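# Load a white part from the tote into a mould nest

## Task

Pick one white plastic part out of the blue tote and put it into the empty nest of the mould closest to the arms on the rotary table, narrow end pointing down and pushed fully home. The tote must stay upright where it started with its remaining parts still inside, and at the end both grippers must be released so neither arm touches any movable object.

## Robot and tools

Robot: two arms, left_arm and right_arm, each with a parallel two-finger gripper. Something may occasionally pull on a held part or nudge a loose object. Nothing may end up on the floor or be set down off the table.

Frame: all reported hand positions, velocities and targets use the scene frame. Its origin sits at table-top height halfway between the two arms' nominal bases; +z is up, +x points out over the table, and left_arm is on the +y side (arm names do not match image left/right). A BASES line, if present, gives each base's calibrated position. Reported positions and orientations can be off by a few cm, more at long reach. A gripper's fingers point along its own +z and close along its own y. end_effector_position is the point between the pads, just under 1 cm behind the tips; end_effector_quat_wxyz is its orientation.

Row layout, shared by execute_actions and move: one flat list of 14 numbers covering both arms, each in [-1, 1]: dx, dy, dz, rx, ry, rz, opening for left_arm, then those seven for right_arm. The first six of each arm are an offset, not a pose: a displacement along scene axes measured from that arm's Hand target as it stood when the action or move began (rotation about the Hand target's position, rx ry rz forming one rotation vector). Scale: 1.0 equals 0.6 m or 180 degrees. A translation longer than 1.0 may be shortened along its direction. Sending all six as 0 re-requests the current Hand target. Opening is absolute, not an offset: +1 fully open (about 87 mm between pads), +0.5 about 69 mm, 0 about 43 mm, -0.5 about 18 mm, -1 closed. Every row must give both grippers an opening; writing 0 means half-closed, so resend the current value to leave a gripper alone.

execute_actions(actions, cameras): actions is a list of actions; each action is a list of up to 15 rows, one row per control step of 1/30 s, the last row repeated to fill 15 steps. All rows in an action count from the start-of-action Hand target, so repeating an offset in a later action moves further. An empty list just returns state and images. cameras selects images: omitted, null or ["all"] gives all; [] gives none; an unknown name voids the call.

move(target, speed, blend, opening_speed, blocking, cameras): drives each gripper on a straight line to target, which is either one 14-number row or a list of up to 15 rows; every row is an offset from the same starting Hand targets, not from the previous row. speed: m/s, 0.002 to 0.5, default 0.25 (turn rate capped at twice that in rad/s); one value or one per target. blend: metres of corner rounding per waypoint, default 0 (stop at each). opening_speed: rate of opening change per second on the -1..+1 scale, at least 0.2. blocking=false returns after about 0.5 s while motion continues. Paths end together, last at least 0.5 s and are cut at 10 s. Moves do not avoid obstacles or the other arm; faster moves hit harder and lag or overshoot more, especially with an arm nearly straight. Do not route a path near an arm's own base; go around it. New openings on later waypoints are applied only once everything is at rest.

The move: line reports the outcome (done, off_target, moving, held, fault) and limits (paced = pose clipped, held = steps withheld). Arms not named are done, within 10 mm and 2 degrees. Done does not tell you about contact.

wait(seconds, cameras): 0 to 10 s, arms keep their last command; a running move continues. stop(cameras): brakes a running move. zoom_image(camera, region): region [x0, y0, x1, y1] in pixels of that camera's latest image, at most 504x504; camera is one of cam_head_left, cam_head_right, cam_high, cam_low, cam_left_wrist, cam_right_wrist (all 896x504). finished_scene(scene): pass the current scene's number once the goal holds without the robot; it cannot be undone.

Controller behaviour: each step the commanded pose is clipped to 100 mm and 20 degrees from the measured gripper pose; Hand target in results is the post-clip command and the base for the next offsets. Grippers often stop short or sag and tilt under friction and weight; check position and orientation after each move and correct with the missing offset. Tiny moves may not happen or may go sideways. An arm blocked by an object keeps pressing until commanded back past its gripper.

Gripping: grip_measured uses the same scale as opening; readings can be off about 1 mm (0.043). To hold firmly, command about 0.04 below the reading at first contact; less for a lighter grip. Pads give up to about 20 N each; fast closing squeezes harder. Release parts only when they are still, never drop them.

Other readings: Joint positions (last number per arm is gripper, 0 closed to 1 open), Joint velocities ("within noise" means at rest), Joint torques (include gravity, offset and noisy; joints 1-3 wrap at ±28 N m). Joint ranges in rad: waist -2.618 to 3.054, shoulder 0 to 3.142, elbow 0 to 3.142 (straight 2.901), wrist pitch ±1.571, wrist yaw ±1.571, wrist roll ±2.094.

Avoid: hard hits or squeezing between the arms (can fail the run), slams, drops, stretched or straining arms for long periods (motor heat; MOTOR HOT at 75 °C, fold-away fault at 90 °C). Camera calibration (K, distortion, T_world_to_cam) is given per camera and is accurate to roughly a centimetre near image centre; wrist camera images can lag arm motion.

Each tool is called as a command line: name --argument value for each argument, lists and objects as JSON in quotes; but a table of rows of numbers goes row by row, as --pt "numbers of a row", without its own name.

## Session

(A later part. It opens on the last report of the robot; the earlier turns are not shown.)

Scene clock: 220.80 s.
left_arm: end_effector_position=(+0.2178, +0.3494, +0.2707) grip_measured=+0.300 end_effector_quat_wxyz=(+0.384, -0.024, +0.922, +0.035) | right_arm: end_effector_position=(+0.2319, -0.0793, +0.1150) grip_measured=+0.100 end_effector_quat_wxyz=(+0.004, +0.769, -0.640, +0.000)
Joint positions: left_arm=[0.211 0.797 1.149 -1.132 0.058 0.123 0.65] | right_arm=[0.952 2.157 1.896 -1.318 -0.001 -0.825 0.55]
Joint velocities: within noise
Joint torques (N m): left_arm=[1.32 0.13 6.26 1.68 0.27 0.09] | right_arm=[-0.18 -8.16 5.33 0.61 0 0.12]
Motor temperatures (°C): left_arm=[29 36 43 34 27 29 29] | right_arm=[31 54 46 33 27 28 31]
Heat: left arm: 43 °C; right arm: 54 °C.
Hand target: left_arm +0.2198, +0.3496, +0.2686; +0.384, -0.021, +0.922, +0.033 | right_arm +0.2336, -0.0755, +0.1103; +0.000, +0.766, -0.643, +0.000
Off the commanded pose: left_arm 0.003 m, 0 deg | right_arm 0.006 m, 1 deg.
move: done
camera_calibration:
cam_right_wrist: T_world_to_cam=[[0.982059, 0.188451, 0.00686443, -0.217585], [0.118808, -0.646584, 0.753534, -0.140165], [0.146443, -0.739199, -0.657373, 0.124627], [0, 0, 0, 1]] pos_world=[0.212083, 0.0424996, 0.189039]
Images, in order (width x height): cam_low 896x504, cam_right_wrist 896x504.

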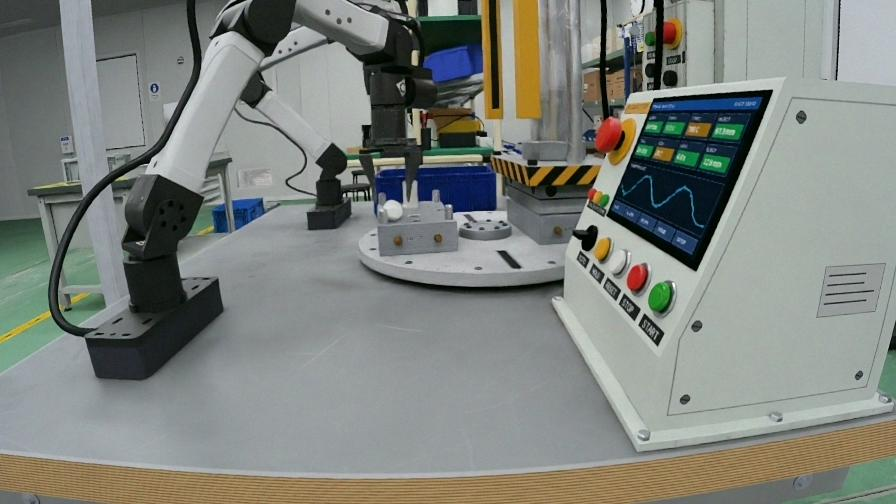

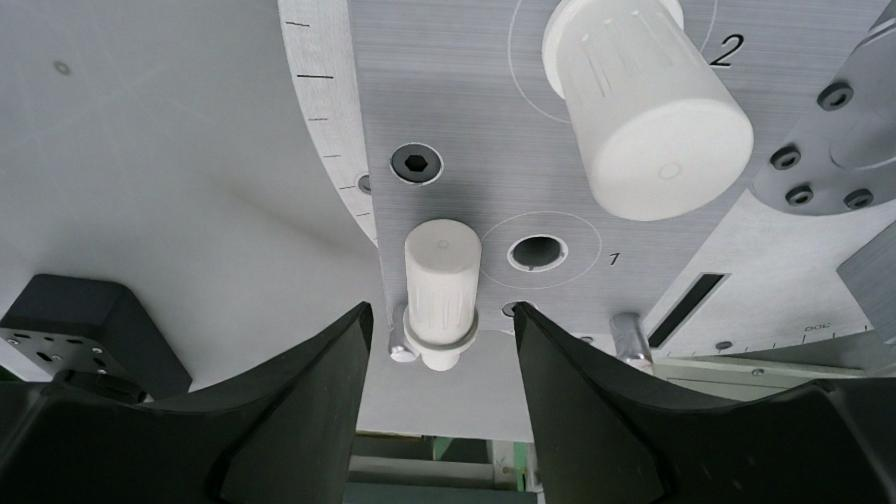

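move --pt "0 0 0 0 0 0 0.3 0 0.006 -0.035 0 0 0 0.1" --pt "0 0 0 0 0 0 0.3 0 0.006 -0.035 0 0 0 -0.6" --speed 0.08 --opening_speed 1.2 --cameras '["cam_right_wrist","cam_low"]'

zoom_image --camera "cam_low" --region '[350, 120, 500, 270]'

Scene clock: 234.57 s.
left_arm: end_effector_position=(+0.2178, +0.3494, +0.2707) grip_measured=+0.300 end_effector_quat_wxyz=(+0.384, -0.024, +0.922, +0.035) | right_arm: end_effector_position=(+0.2343, -0.0758, +0.0966) grip_measured=-0.368 end_effector_quat_wxyz=(+0.000, +0.767, -0.642, -0.001)
Joint positions: left_arm=[0.211 0.797 1.149 -1.132 0.058 0.123 0.65] | right_arm=[0.952 2.171 1.846 -1.245 -0.001 -0.819 0.316]
Joint velocities: within noise
Joint torques (N m): left_arm=[1.35 0.13 6.24 1.67 0.26 0.1] | right_arm=[0.25 -7.87 5.16 0.6 0.01 0.12]
Motor temperatures (°C): left_arm=[29 35 42 35 27 29 29] | right_arm=[31 53 45 33 27 28 31]
Heat: left arm: 42 °C; right arm: 53 °C.
Hand target: left_arm +0.2198, +0.3496, +0.2686; +0.384, -0.021, +0.922, +0.033 | right_arm +0.2336, -0.0719, +0.0893; +0.000, +0.766, -0.643, +0.000
Off the commanded pose: left_arm 0.003 m, 0 deg | right_arm 0.008 m, 0 deg.
move: done
camera_calibration:
cam_right_wrist: T_world_to_cam=[[0.982998, 0.183133, 0.0133418, -0.221744], [0.111381, -0.652466, 0.749588, -0.122593], [0.145979, -0.735358, -0.66177, 0.11553], [0, 0, 0, 1]] pos_world=[0.214764, 0.045577, 0.171307]
Images, in order (width x height): cam_low 896x504, cam_right_wrist 896x504.

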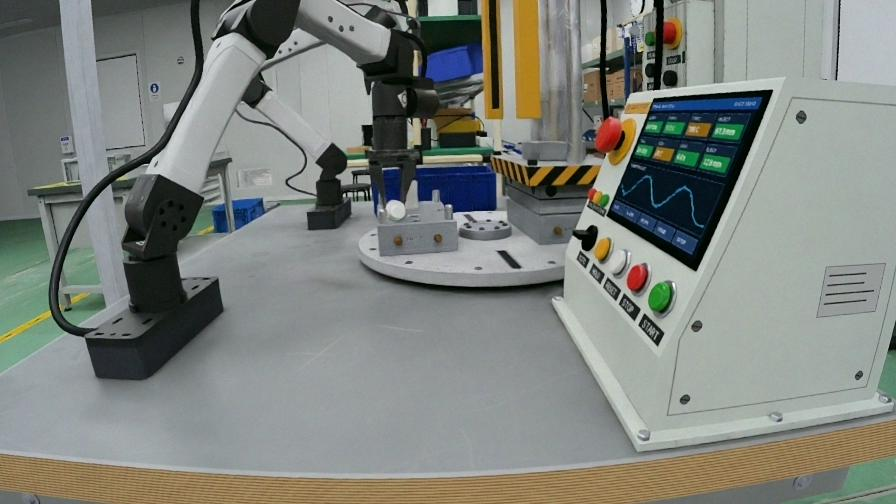

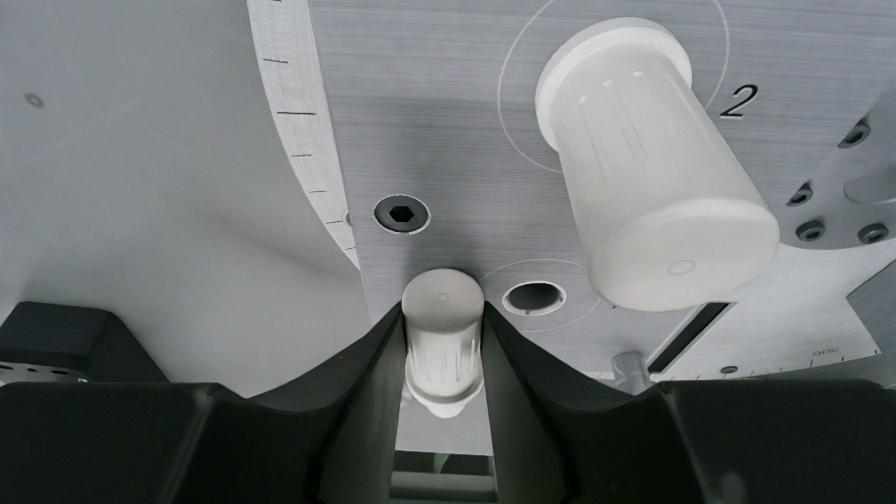

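Scaled by 3.360 from the camera's 896x504 image, which has a finer 1280x720 frame.

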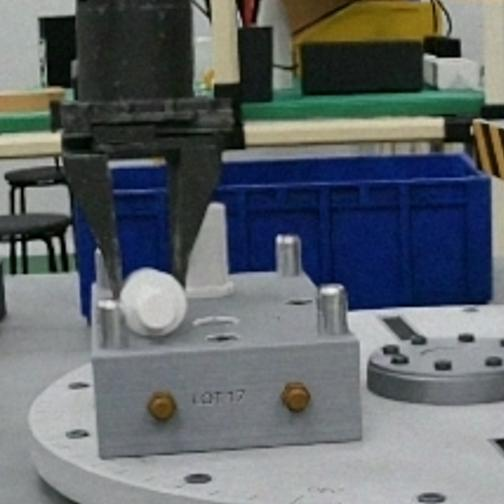

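move --pt "0 0 0 0 0 0 0.3 0 0 0.16 0 0 0 -0.9" --pt "0 0 0 0 0 0 0.3 0.047 0 0.18 0.479 -0.305 -0.351 -0.9" --speed '[0.15,0.3]' --blend '[0.03,0]' --cameras '["cam_right_wrist","cam_low"]'

zoom_image --camera "cam_low" --region '[350, 100, 500, 250]'

zoom_image --camera "cam_right_wrist" --region '[340, 240, 540, 490]'

Scene clock: 266.77 s.
left_arm: end_effector_position=(+0.2178, +0.3493, +0.2707) grip_measured=+0.300 end_effector_quat_wxyz=(+0.384, -0.024, +0.922, +0.035) | right_arm: end_effector_position=(+0.2632, -0.0713, +0.1980) grip_measured=-0.368 end_effector_quat_wxyz=(+0.728, -0.091, +0.673, +0.098)
Joint positions: left_arm=[0.211 0.797 1.149 -1.132 0.058 0.123 0.65] | right_arm=[1.165 1.67 0.541 1.25 0.87 -0.093 0.316]
Joint velocities: within noise
Joint torques (N m): left_arm=[1.35 0.13 6.26 1.68 0.26 0.1] | right_arm=[0.14 -4.18 4.34 2.21 0.11 -0.12]
Motor temperatures (°C): left_arm=[29 34 42 36 27 29 29] | right_arm=[31 54 43 33 27 28 32]
Heat: left arm: 42 °C; right arm: 54 °C.
Hand target: left_arm +0.2197, +0.3496, +0.2686; +0.384, -0.021, +0.922, +0.033 | right_arm +0.2619, -0.0719, +0.1973; +0.731, -0.089, +0.670, +0.096
Off the commanded pose: left_arm 0.003 m, 0 deg | right_arm 0.002 m, 1 deg.
move: done
camera_calibration:
cam_right_wrist: T_world_to_cam=[[0.250773, -0.96803, 0.00561442, -0.140168], [-0.673033, -0.178515, -0.717745, 0.33185], [0.695801, 0.176212, -0.696283, 0.108892], [0, 0, 0, 1]] pos_world=[0.182729, -0.0956343, 0.31479]
Images, in order (width x height): cam_low 896x504, cam_right_wrist 896x504.

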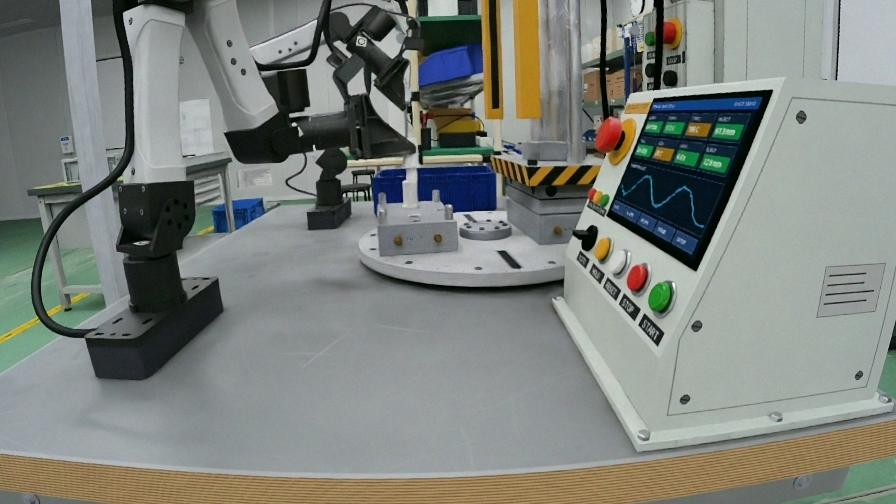

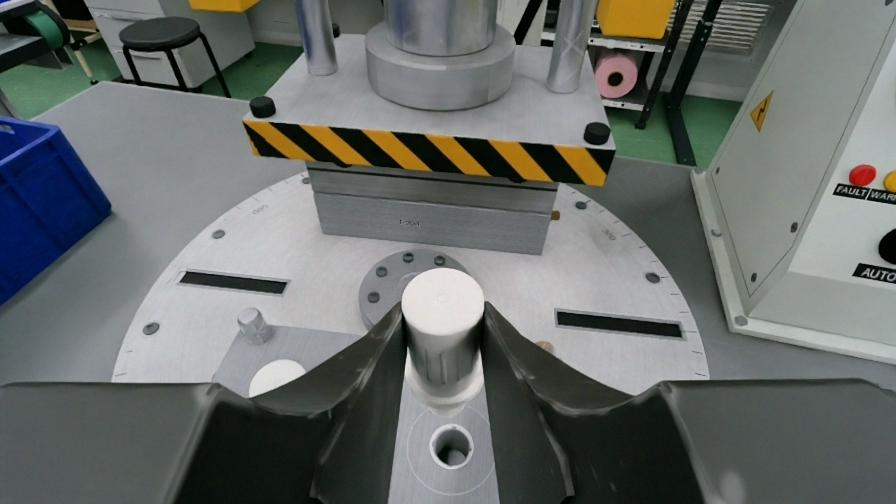

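Scaled by 3.360 from the camera's 896x504 image, which has a finer 1280x720 frame.

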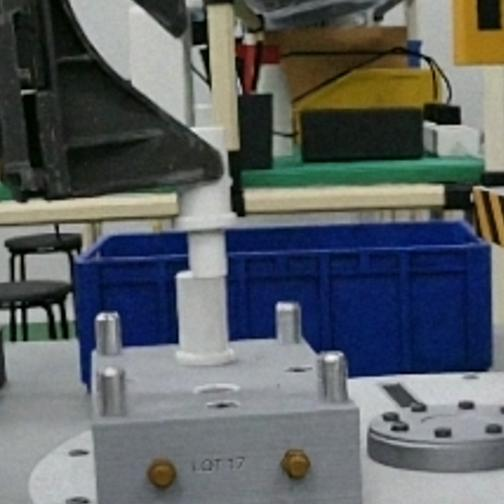

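Scaled by 2.016 from the camera's 896x504 image, which has a finer 1280x720 frame.

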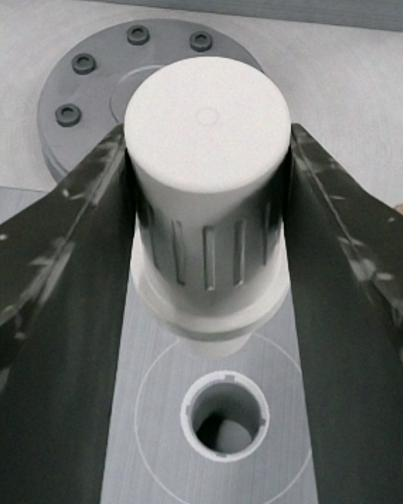

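zoom_image --camera "cam_low" --region '[385, 130, 445, 215]'

Scaled by 5.929 from the camera's 896x504 image, which has a finer 1280x720 frame.

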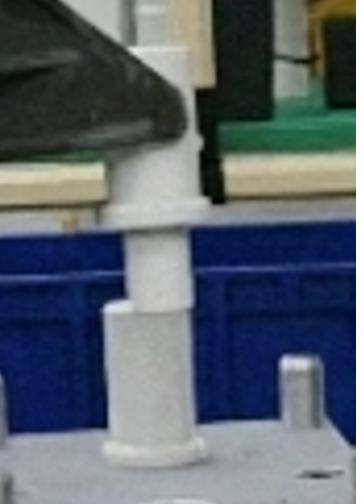

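move --target '[0,0,0,0,0,0,0.3,0.0037,-0.0067,-0.073,0,0,0,-0.9]' --speed 0.15 --cameras '["cam_right_wrist","cam_low"]'

zoom_image --camera "cam_low" --region '[370, 140, 470, 260]'

zoom_image --camera "cam_right_wrist" --region '[340, 240, 540, 490]'

Scene clock: 304.17 s.
left_arm: end_effector_position=(+0.2178, +0.3493, +0.2707) grip_measured=+0.300 end_effector_quat_wxyz=(+0.384, -0.024, +0.922, +0.035) | right_arm: end_effector_position=(+0.2620, -0.0740, +0.1528) grip_measured=-0.368 end_effector_quat_wxyz=(+0.727, -0.092, +0.674, +0.097)
Joint positions: left_arm=[0.211 0.797 1.149 -1.132 0.058 0.123 0.65] | right_arm=[1.165 1.87 0.486 1.501 0.87 -0.093 0.316]
Joint velocities: within noise
Joint torques (N m): left_arm=[1.33 0.13 6.24 1.67 0.26 0.1] | right_arm=[-0.92 -4.6 3.3 2.18 0 -0.06]
Motor temperatures (°C): left_arm=[29 34 41 37 27 29 28] | right_arm=[31 49 40 38 27 28 32]
Heat: left arm: 41 °C; right arm: 49 °C.
Hand target: left_arm +0.2197, +0.3496, +0.2686; +0.384, -0.021, +0.922, +0.033 | right_arm +0.2641, -0.0760, +0.1534; +0.731, -0.089, +0.670, +0.096
Off the commanded pose: left_arm 0.003 m, 0 deg | right_arm 0.003 m, 1 deg.
move: done
camera_calibration:
cam_right_wrist: T_world_to_cam=[[0.250392, -0.968098, 0.00951733, -0.142759], [-0.67443, -0.181473, -0.715689, 0.297966], [0.694584, 0.172784, -0.698354, 0.079128], [0, 0, 0, 1]] pos_world=[0.181742, -0.0978041, 0.269869]
Images, in order (width x height): cam_low 896x504, cam_right_wrist 896x504.

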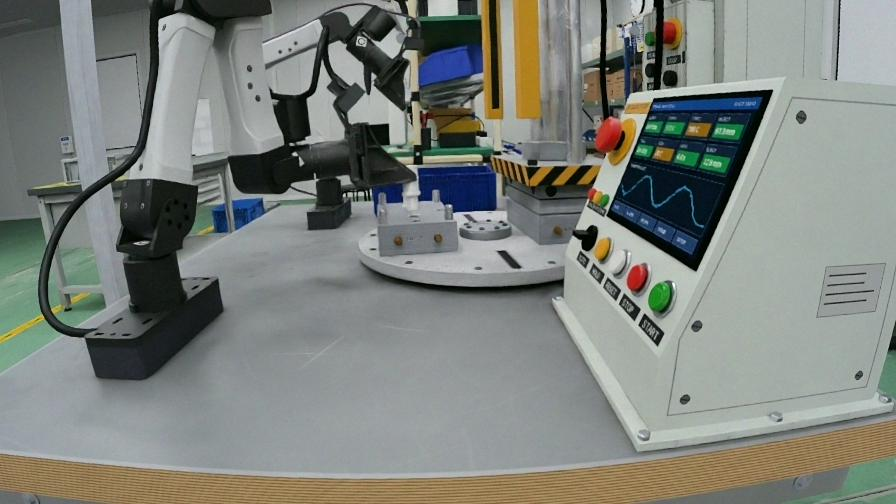

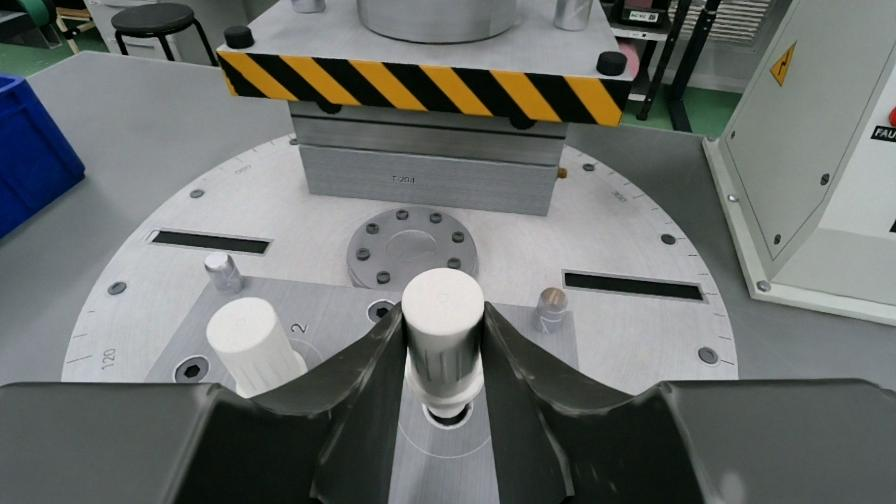

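Scaled by 4.200 from the camera's 896x504 image, which has a finer 1280x720 frame.

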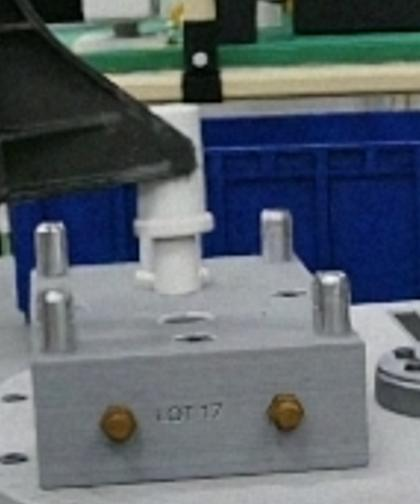

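Scaled by 2.016 from the camera's 896x504 image, which has a finer 1280x720 frame.

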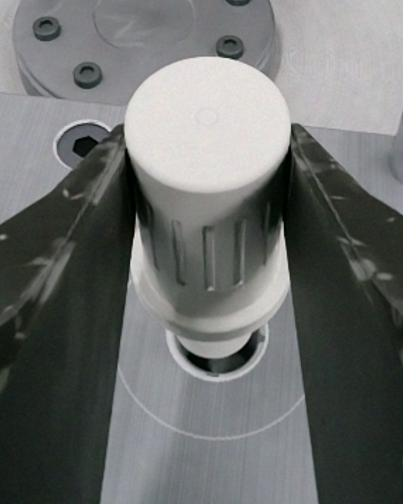

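move --pt "0 0 0 0 0 0 0.3 0.0038 -0.0033 -0.008 0 0 0 -0.9" --pt "0 0 0 0 0 0 0.3 0.0038 -0.0033 -0.032 0 0 0 -0.9" --speed 0.05 --cameras '["cam_right_wrist","cam_low"]'

zoom_image --camera "cam_low" --region '[370, 140, 470, 260]'

zoom_image --camera "cam_right_wrist" --region '[340, 240, 540, 490]'

Scene clock: 318.33 s.
left_arm: end_effector_position=(+0.2178, +0.3493, +0.2707) grip_measured=+0.300 end_effector_quat_wxyz=(+0.384, -0.024, +0.922, +0.035) | right_arm: end_effector_position=(+0.2659, -0.0767, +0.1422) grip_measured=-0.368 end_effector_quat_wxyz=(+0.729, -0.086, +0.673, +0.095)
Joint positions: left_arm=[0.211 0.797 1.149 -1.132 0.058 0.123 0.65] | right_arm=[1.152 1.935 0.483 1.576 0.868 -0.093 0.316]
Joint velocities: within noise
Joint torques (N m): left_arm=[1.32 0.14 6.24 1.68 0.27 0.09] | right_arm=[-0.77 -4.4 2.61 1.88 -0.1 0.15]
Motor temperatures (°C): left_arm=[29 33 41 37 27 29 28] | right_arm=[30 48 40 39 27 28 32]
Heat: left arm: 41 °C; right arm: 48 °C.
Hand target: left_arm +0.2197, +0.3496, +0.2686; +0.384, -0.021, +0.922, +0.033 | right_arm +0.2663, -0.0779, +0.1342; +0.731, -0.089, +0.670, +0.096
Off the commanded pose: left_arm 0.003 m, 0 deg | right_arm 0.008 m, 1 deg.
joint sent to its limit (right arm) — joint 4 (wrist pitch), upper limit. The joint targets still meet the commanded pose.
move: done
camera_calibration:
cam_right_wrist: T_world_to_cam=[[0.240399, -0.970667, 0.00369258, -0.142954], [-0.673933, -0.169644, -0.719052, 0.293738], [0.698586, 0.17037, -0.694947, 0.0677472], [0, 0, 0, 1]] pos_world=[0.184998, -0.100472, 0.258821]
Images, in order (width x height): cam_low 896x504, cam_right_wrist 896x504.

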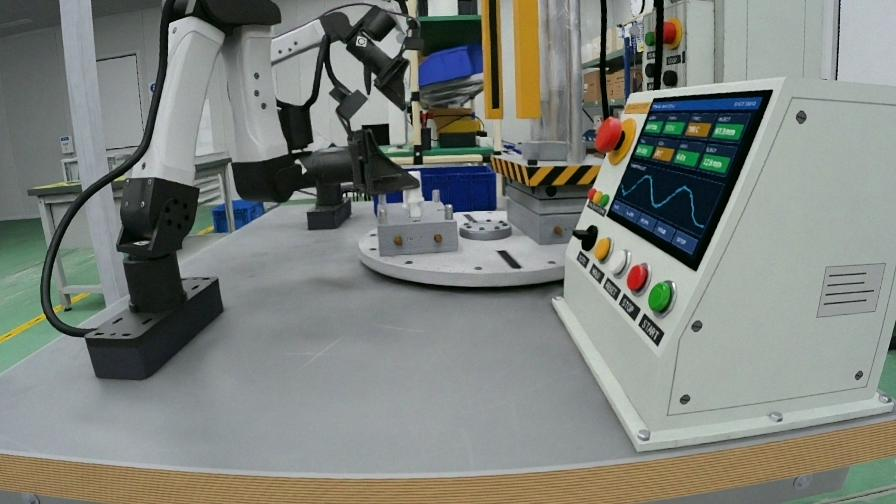

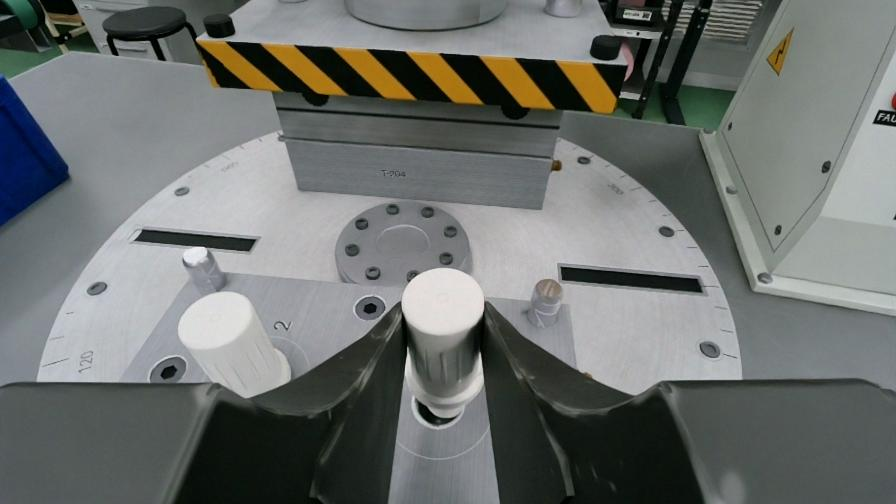

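Scaled by 4.200 from the camera's 896x504 image, which has a finer 1280x720 frame.

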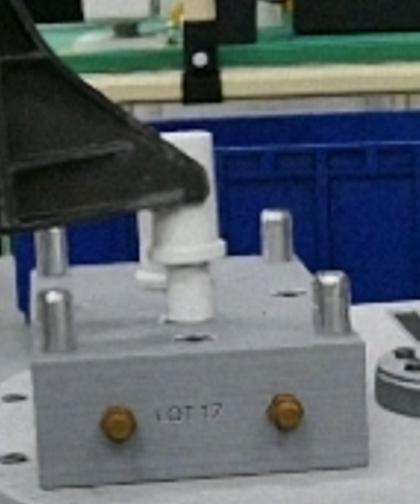

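Scaled by 2.016 from the camera's 896x504 image, which has a finer 1280x720 frame.

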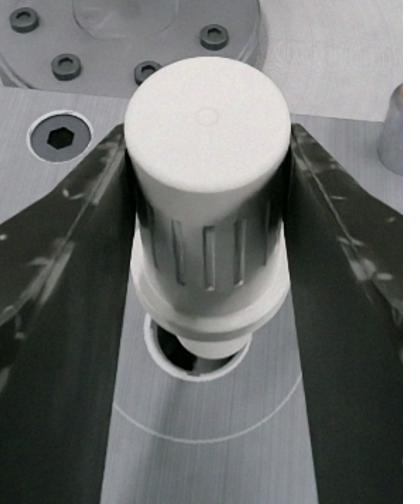

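move --pt "0 0 0 0 0 0 0.3 0 0 0.018 0 0 0 -0.9" --pt "0 0 0 0 0 0 0.3 -0.0047 0.0045 0.018 0 0 0 -0.9" --pt "0 0 0 0 0 0 0.3 -0.0047 0.0045 -0.013 0 0 0 -0.9" --speed 0.05 --cameras '["cam_right_wrist","cam_low"]'

zoom_image --camera "cam_low" --region '[370, 140, 470, 260]'

zoom_image --camera "cam_right_wrist" --region '[340, 240, 540, 490]'

Scene clock: 344.87 s.
left_arm: end_effector_position=(+0.2179, +0.3494, +0.2707) grip_measured=+0.300 end_effector_quat_wxyz=(+0.384, -0.024, +0.922, +0.035) | right_arm: end_effector_position=(+0.2655, -0.0762, +0.1414) grip_measured=-0.368 end_effector_quat_wxyz=(+0.729, -0.085, +0.673, +0.097)
Joint positions: left_arm=[0.211 0.797 1.149 -1.132 0.058 0.123 0.65] | right_arm=[1.153 1.94 0.483 1.582 0.868 -0.089 0.316]
Joint velocities: within noise
Joint torques (N m): left_arm=[1.32 0.14 6.24 1.68 0.26 0.1] | right_arm=[0.03 -2.97 2.89 1.8 0.05 0.27]
Motor temperatures (°C): left_arm=[29 33 41 38 27 29 28] | right_arm=[30 48 39 37 27 28 32]
Heat: left arm: 41 °C; right arm: 48 °C.
Hand target: left_arm +0.2198, +0.3496, +0.2686; +0.384, -0.021, +0.922, +0.033 | right_arm +0.2635, -0.0752, +0.1265; +0.731, -0.089, +0.670, +0.096
Off the commanded pose: left_arm 0.003 m, 0 deg | right_arm 0.015 m, 1 deg.
joint sent to its limit (right arm) — joint 4 (wrist pitch), upper limit. The joint targets still meet the commanded pose.
move: off_target (right_arm)
camera_calibration:
cam_right_wrist: T_world_to_cam=[[0.241838, -0.970316, -0.00108043, -0.142001], [-0.674216, -0.167238, -0.71935, 0.293298], [0.697816, 0.174694, -0.694647, 0.0678119], [0, 0, 0, 1]] pos_world=[0.184767, -0.100581, 0.257936]
Images, in order (width x height): cam_low 896x504, cam_right_wrist 896x504.

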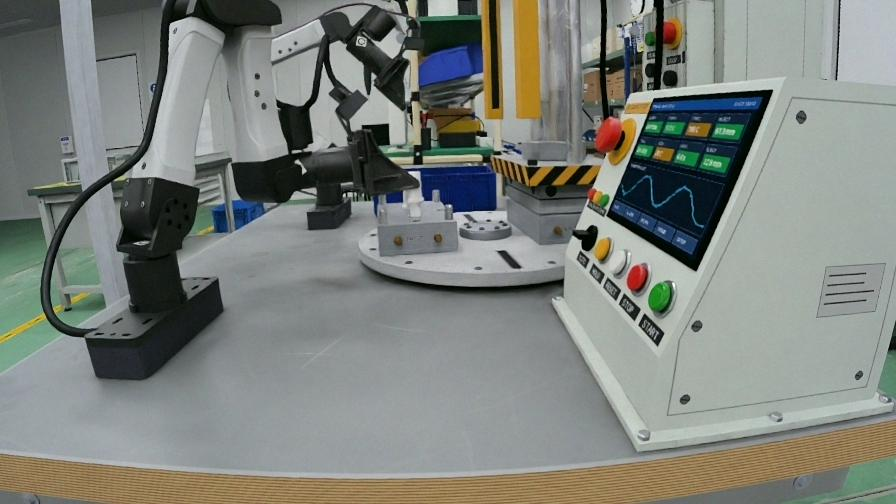

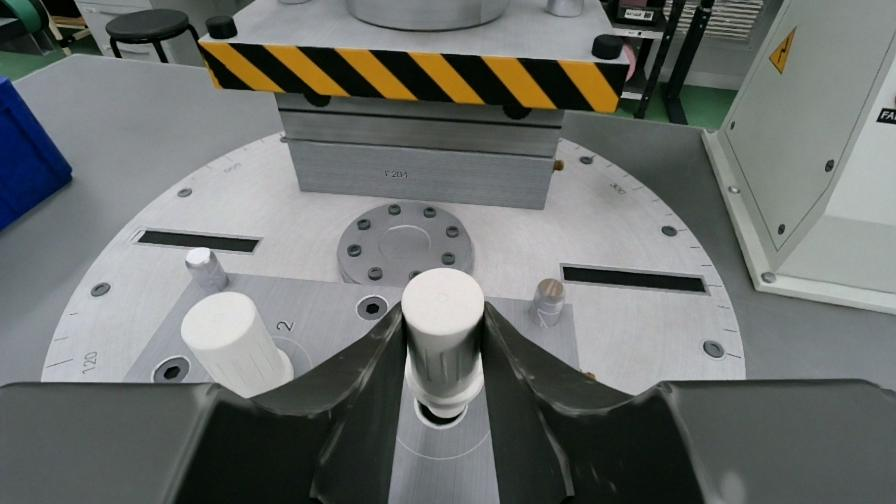

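Scaled by 4.200 from the camera's 896x504 image, which has a finer 1280x720 frame.

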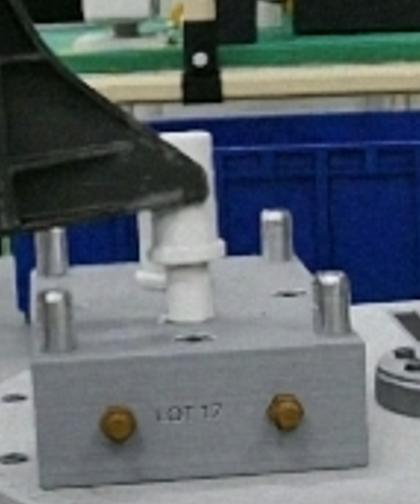

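Scaled by 2.016 from the camera's 896x504 image, which has a finer 1280x720 frame.

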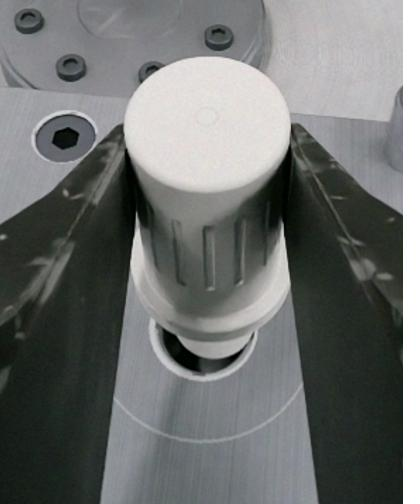

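move --pt "0 0 0 0 0 0 0.3 0 0 0.0475 0 0 0 -0.9" --pt "0 0 0 0 0 0 0.3 -0.0083 0.01 0.0475 0 0 0 -0.9" --pt "0 0 0 0 0 0 0.3 0.0012 -0.002 0.03 0 0 0 -0.9" --pt "0 0 0 0 0 0 0.3 0.0012 -0.002 -0.004 0 0 0 -0.9" --speed 0.06 --cameras '["cam_right_wrist","cam_low"]'

zoom_image --camera "cam_low" --region '[370, 140, 470, 260]'

zoom_image --camera "cam_right_wrist" --region '[340, 240, 540, 490]'

Scene clock: 357.63 s.
left_arm: end_effector_position=(+0.2179, +0.3494, +0.2707) grip_measured=+0.300 end_effector_quat_wxyz=(+0.384, -0.024, +0.922, +0.035) | right_arm: end_effector_position=(+0.2639, -0.0745, +0.1293) grip_measured=-0.368 end_effector_quat_wxyz=(+0.720, -0.092, +0.681, +0.096)
Joint positions: left_arm=[0.211 0.797 1.149 -1.132 0.058 0.123 0.65] | right_arm=[1.157 1.967 0.483 1.571 0.865 -0.068 0.316]
Joint velocities: within noise
Joint torques (N m): left_arm=[1.33 0.13 6.26 1.67 0.26 0.1] | right_arm=[-0.58 -4.66 2.78 1.93 0.05 0.12]
Motor temperatures (°C): left_arm=[29 33 41 38 27 29 28] | right_arm=[30 47 39 37 27 28 32]
Heat: left arm: 41 °C; right arm: 47 °C.
Hand target: left_arm +0.2198, +0.3496, +0.2686; +0.384, -0.021, +0.922, +0.033 | right_arm +0.2642, -0.0764, +0.1241; +0.731, -0.089, +0.670, +0.096
Off the commanded pose: left_arm 0.003 m, 0 deg | right_arm 0.006 m, 2 deg.
joint sent to its limit (right arm) — joint 4 (wrist pitch), upper limit. The joint targets still meet the commanded pose.
move: done
camera_calibration:
cam_right_wrist: T_world_to_cam=[[0.248815, -0.968518, 0.00801491, -0.142922], [-0.688133, -0.182595, -0.702233, 0.28414], [0.681589, 0.169211, -0.711902, 0.0663917], [0, 0, 0, 1]] pos_world=[0.185835, -0.0977743, 0.247942]
Images, in order (width x height): cam_low 896x504, cam_right_wrist 896x504.

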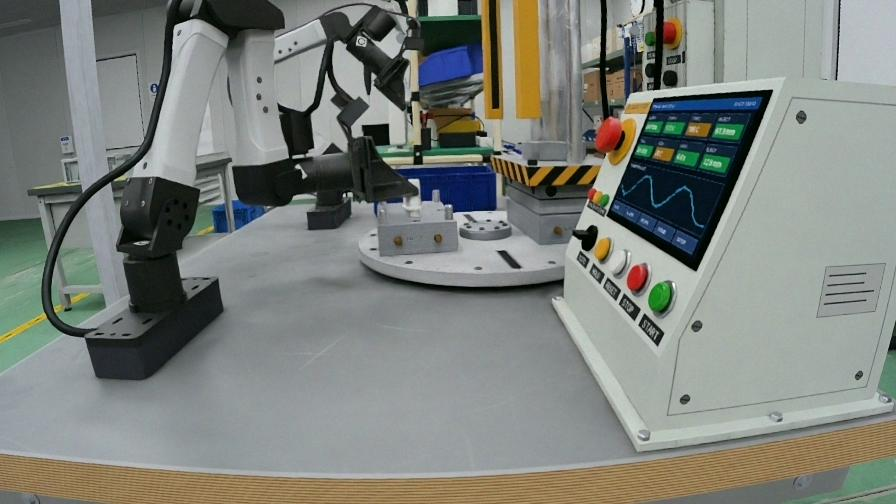

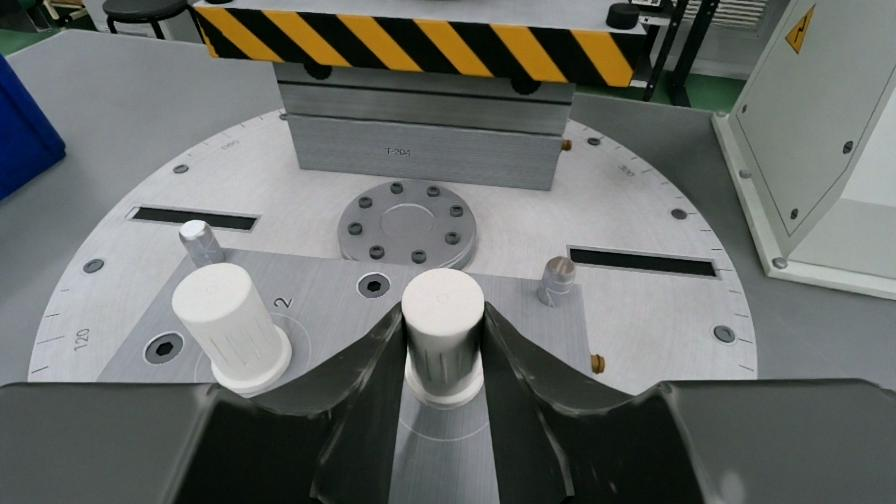

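Scaled by 4.200 from the camera's 896x504 image, which has a finer 1280x720 frame.

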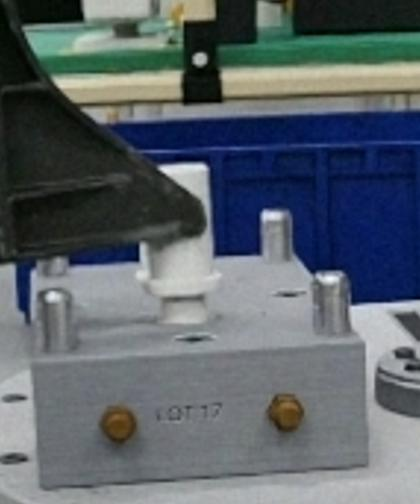

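Scaled by 2.016 from the camera's 896x504 image, which has a finer 1280x720 frame.

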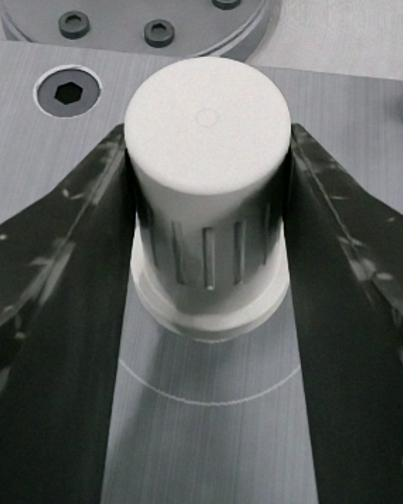

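move --target '[0,0,0,0,0,0,0.3,0,0,-0.035,-0.0115,0.0429,0,-0.5]' --speed 0.04 --cameras '["cam_right_wrist","cam_low"]'

zoom_image --camera "cam_low" --region '[370, 140, 470, 260]'

Scene clock: 366.33 s.
left_arm: end_effector_position=(+0.2179, +0.3494, +0.2707) grip_measured=+0.300 end_effector_quat_wxyz=(+0.384, -0.024, +0.922, +0.035) | right_arm: end_effector_position=(+0.2655, -0.0753, +0.1177) grip_measured=-0.368 end_effector_quat_wxyz=(+0.702, -0.078, +0.700, +0.105)
Joint positions: left_arm=[0.211 0.797 1.149 -1.132 0.058 0.123 0.65] | right_arm=[1.145 1.955 0.486 1.481 0.862 0.029 0.316]
Joint velocities: within noise
Joint torques (N m): left_arm=[1.35 0.13 6.24 1.67 0.27 0.1] | right_arm=[-0.47 -6.48 3.41 0.81 0 0.28]
Motor temperatures (°C): left_arm=[29 33 41 38 27 29 28] | right_arm=[30 47 38 37 27 28 32]
Heat: left arm: 41 °C; right arm: 47 °C.
Hand target: left_arm +0.2198, +0.3496, +0.2686; +0.384, -0.021, +0.922, +0.033 | right_arm +0.2642, -0.0764, +0.1031; +0.682, -0.095, +0.719, +0.090
Off the commanded pose: left_arm 0.003 m, 0 deg | right_arm 0.015 m, 4 deg.
move: off_target (right_arm)
camera_calibration:
cam_right_wrist: T_world_to_cam=[[0.243038, -0.969517, -0.0311502, -0.137872], [-0.728114, -0.161117, -0.666252, 0.284915], [0.640924, 0.184605, -0.745076, 0.0730331], [0, 0, 0, 1]] pos_world=[0.19415, -0.101247, 0.239946]
Images, in order (width x height): cam_low 896x504, cam_right_wrist 896x504.

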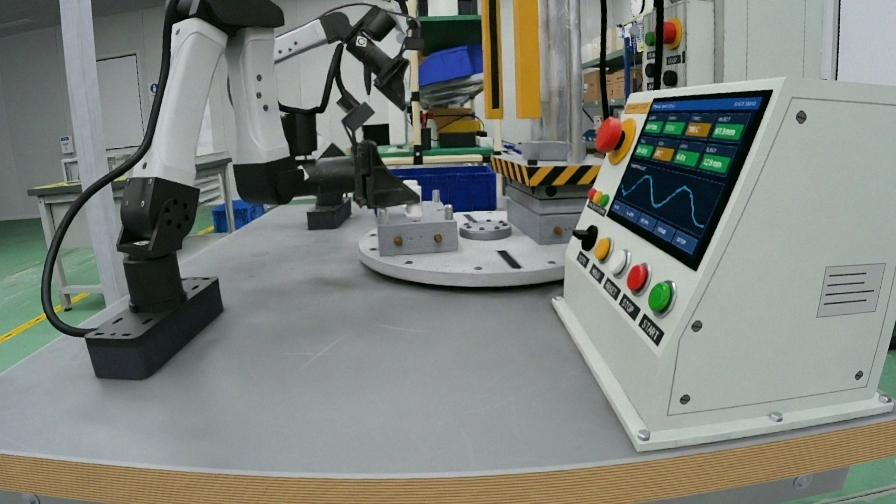

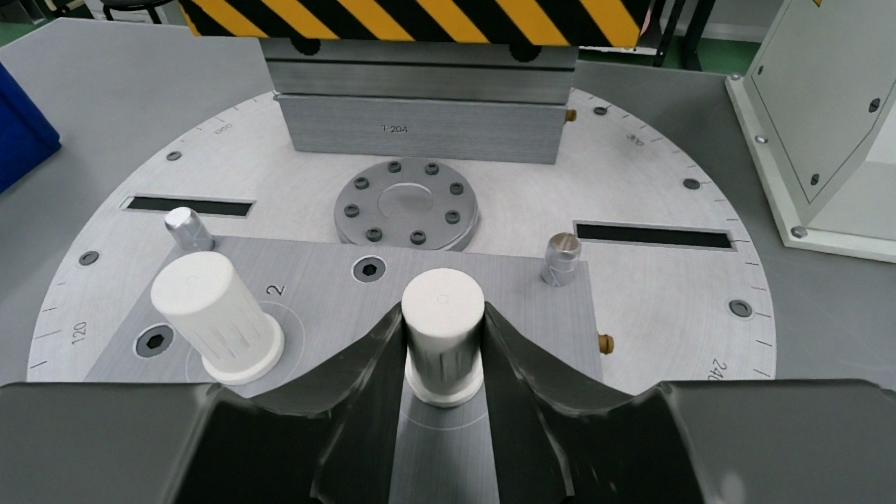

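Scaled by 4.200 from the camera's 896x504 image, which has a finer 1280x720 frame.

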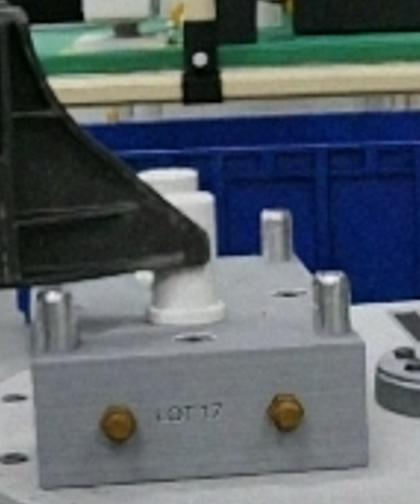

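move --target '[0,0,0,0,0,0,0.3,0,0,0.018,0,0,0,0.0]' --speed 0.05 --opening_speed 1.5 --cameras '["cam_right_wrist","cam_low"]'

zoom_image --camera "cam_low" --region '[370, 140, 470, 260]'

Scene clock: 376.67 s.
left_arm: end_effector_position=(+0.2179, +0.3494, +0.2707) grip_measured=+0.300 end_effector_quat_wxyz=(+0.384, -0.024, +0.922, +0.035) | right_arm: end_effector_position=(+0.2637, -0.0773, +0.1147) grip_measured=+0.000 end_effector_quat_wxyz=(+0.689, -0.094, +0.712, +0.091)
Joint positions: left_arm=[0.211 0.797 1.149 -1.132 0.058 0.123 0.65] | right_arm=[1.145 1.907 0.486 1.37 0.859 0.037 0.5]
Joint velocities: within noise
Joint torques (N m): left_arm=[1.32 0.16 6.24 1.67 0.27 0.09] | right_arm=[-0.62 -7.17 4.22 1.33 0.03 0.21]
Motor temperatures (°C): left_arm=[29 33 41 38 27 29 28] | right_arm=[30 47 38 36 27 28 32]
Heat: left arm: 41 °C; right arm: 47 °C.
Hand target: left_arm +0.2198, +0.3496, +0.2686; +0.384, -0.021, +0.922, +0.033 | right_arm +0.2643, -0.0764, +0.1140; +0.682, -0.095, +0.719, +0.090
Off the commanded pose: left_arm 0.003 m, 0 deg | right_arm 0.001 m, 1 deg.
move: done
camera_calibration:
cam_right_wrist: T_world_to_cam=[[0.24555, -0.969351, 0.00803861, -0.144673], [-0.746802, -0.194449, -0.635985, 0.280204], [0.618056, 0.150163, -0.77166, 0.0787532], [0, 0, 0, 1]] pos_world=[0.196108, -0.0975788, 0.240139]
Images, in order (width x height): cam_low 896x504, cam_right_wrist 896x504.

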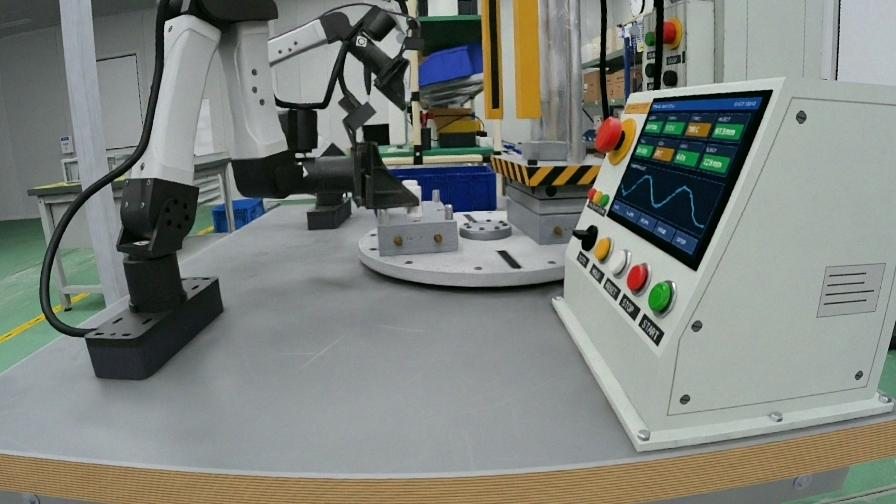

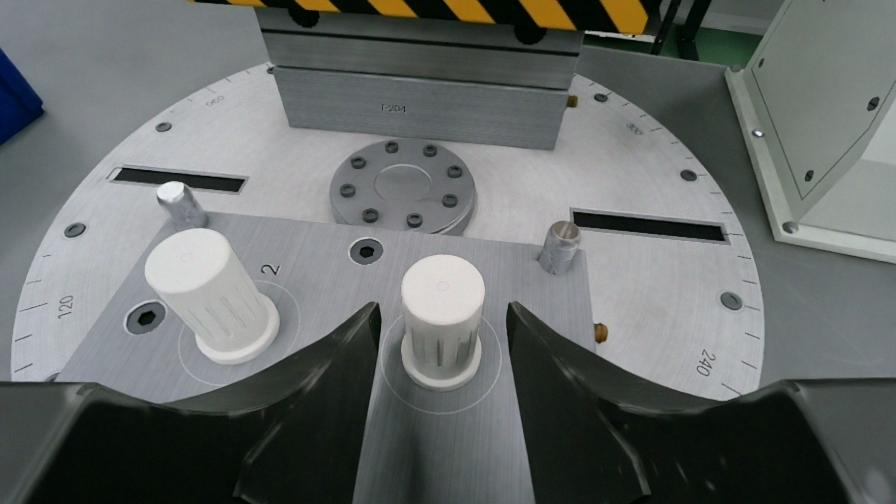

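Scaled by 4.200 from the camera's 896x504 image, which has a finer 1280x720 frame.

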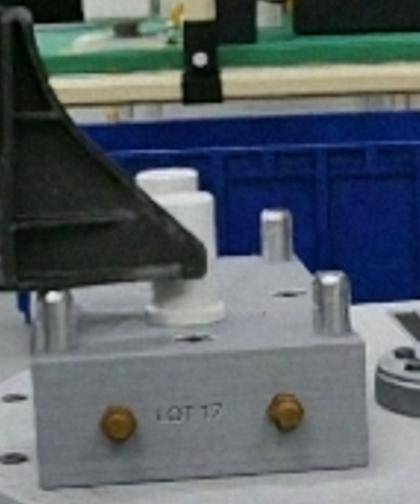

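move --target '[0,0,0,0,0,0,0.3,0,0,0.13,0,0,0,0.0]' --speed 0.12 --cameras '["cam_right_wrist","cam_low"]'

Scene clock: 384.97 s.
left_arm: end_effector_position=(+0.2179, +0.3494, +0.2707) grip_measured=+0.300 end_effector_quat_wxyz=(+0.384, -0.024, +0.922, +0.035) | right_arm: end_effector_position=(+0.2619, -0.0805, +0.1768) grip_measured=+0.000 end_effector_quat_wxyz=(+0.676, -0.109, +0.725, +0.075)
Joint positions: left_arm=[0.211 0.797 1.149 -1.132 0.058 0.123 0.65] | right_arm=[1.145 1.572 0.569 0.889 0.859 0.047 0.5]
Joint velocities: within noise
Joint torques (N m): left_arm=[1.32 0.13 6.26 1.68 0.26 0.09] | right_arm=[-0.7 -6.68 7.58 1.77 0.06 0.13]
Motor temperatures (°C): left_arm=[29 33 41 38 27 29 28] | right_arm=[30 48 38 36 27 28 32]
Heat: left arm: 41 °C; right arm: 48 °C.
Hand target: left_arm +0.2198, +0.3496, +0.2686; +0.384, -0.021, +0.922, +0.033 | right_arm +0.2643, -0.0764, +0.1920; +0.682, -0.095, +0.719, +0.090
Off the commanded pose: left_arm 0.003 m, 0 deg | right_arm 0.016 m, 3 deg.
move: off_target (right_arm)
camera_calibration:
cam_right_wrist: T_world_to_cam=[[0.24585, -0.968199, 0.0463563, -0.154518], [-0.765446, -0.223262, -0.603528, 0.314566], [0.594685, 0.112894, -0.795993, 0.13568], [0, 0, 0, 1]] pos_world=[0.198085, -0.0946905, 0.305012]
Images, in order (width x height): cam_low 896x504, cam_right_wrist 896x504.

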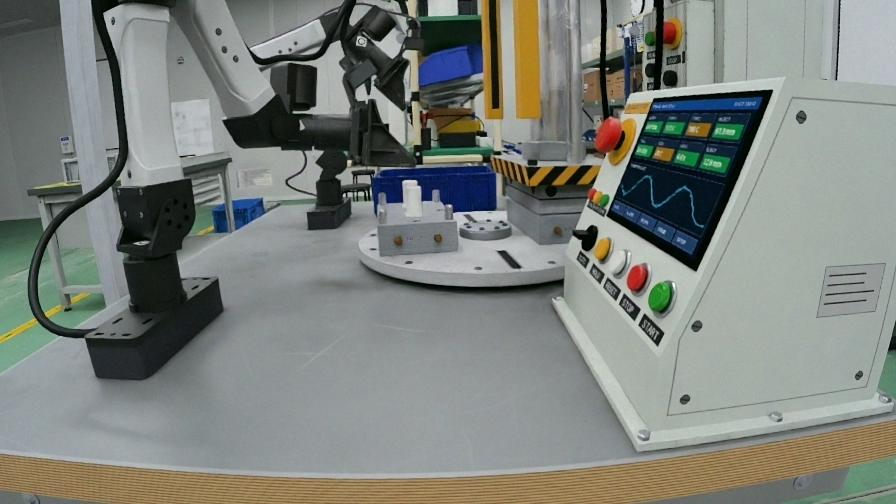

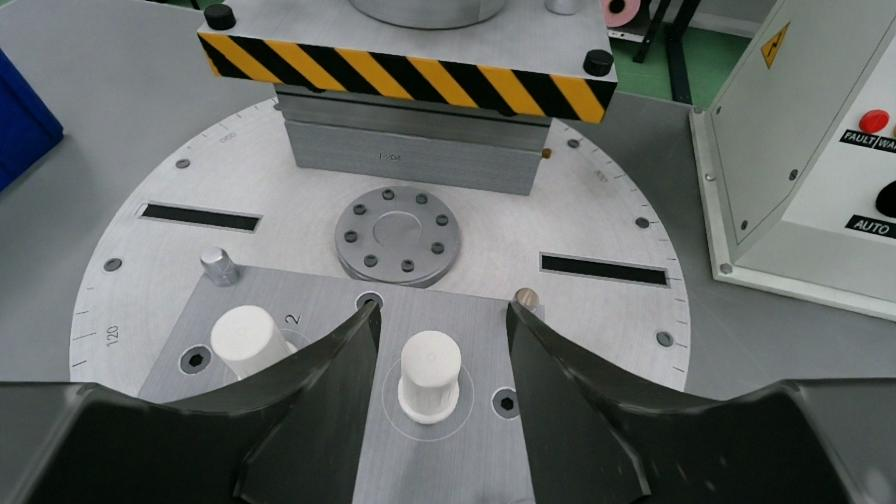

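Seated and released.

finished_scene --scene 1

The scene is finished: the task was done.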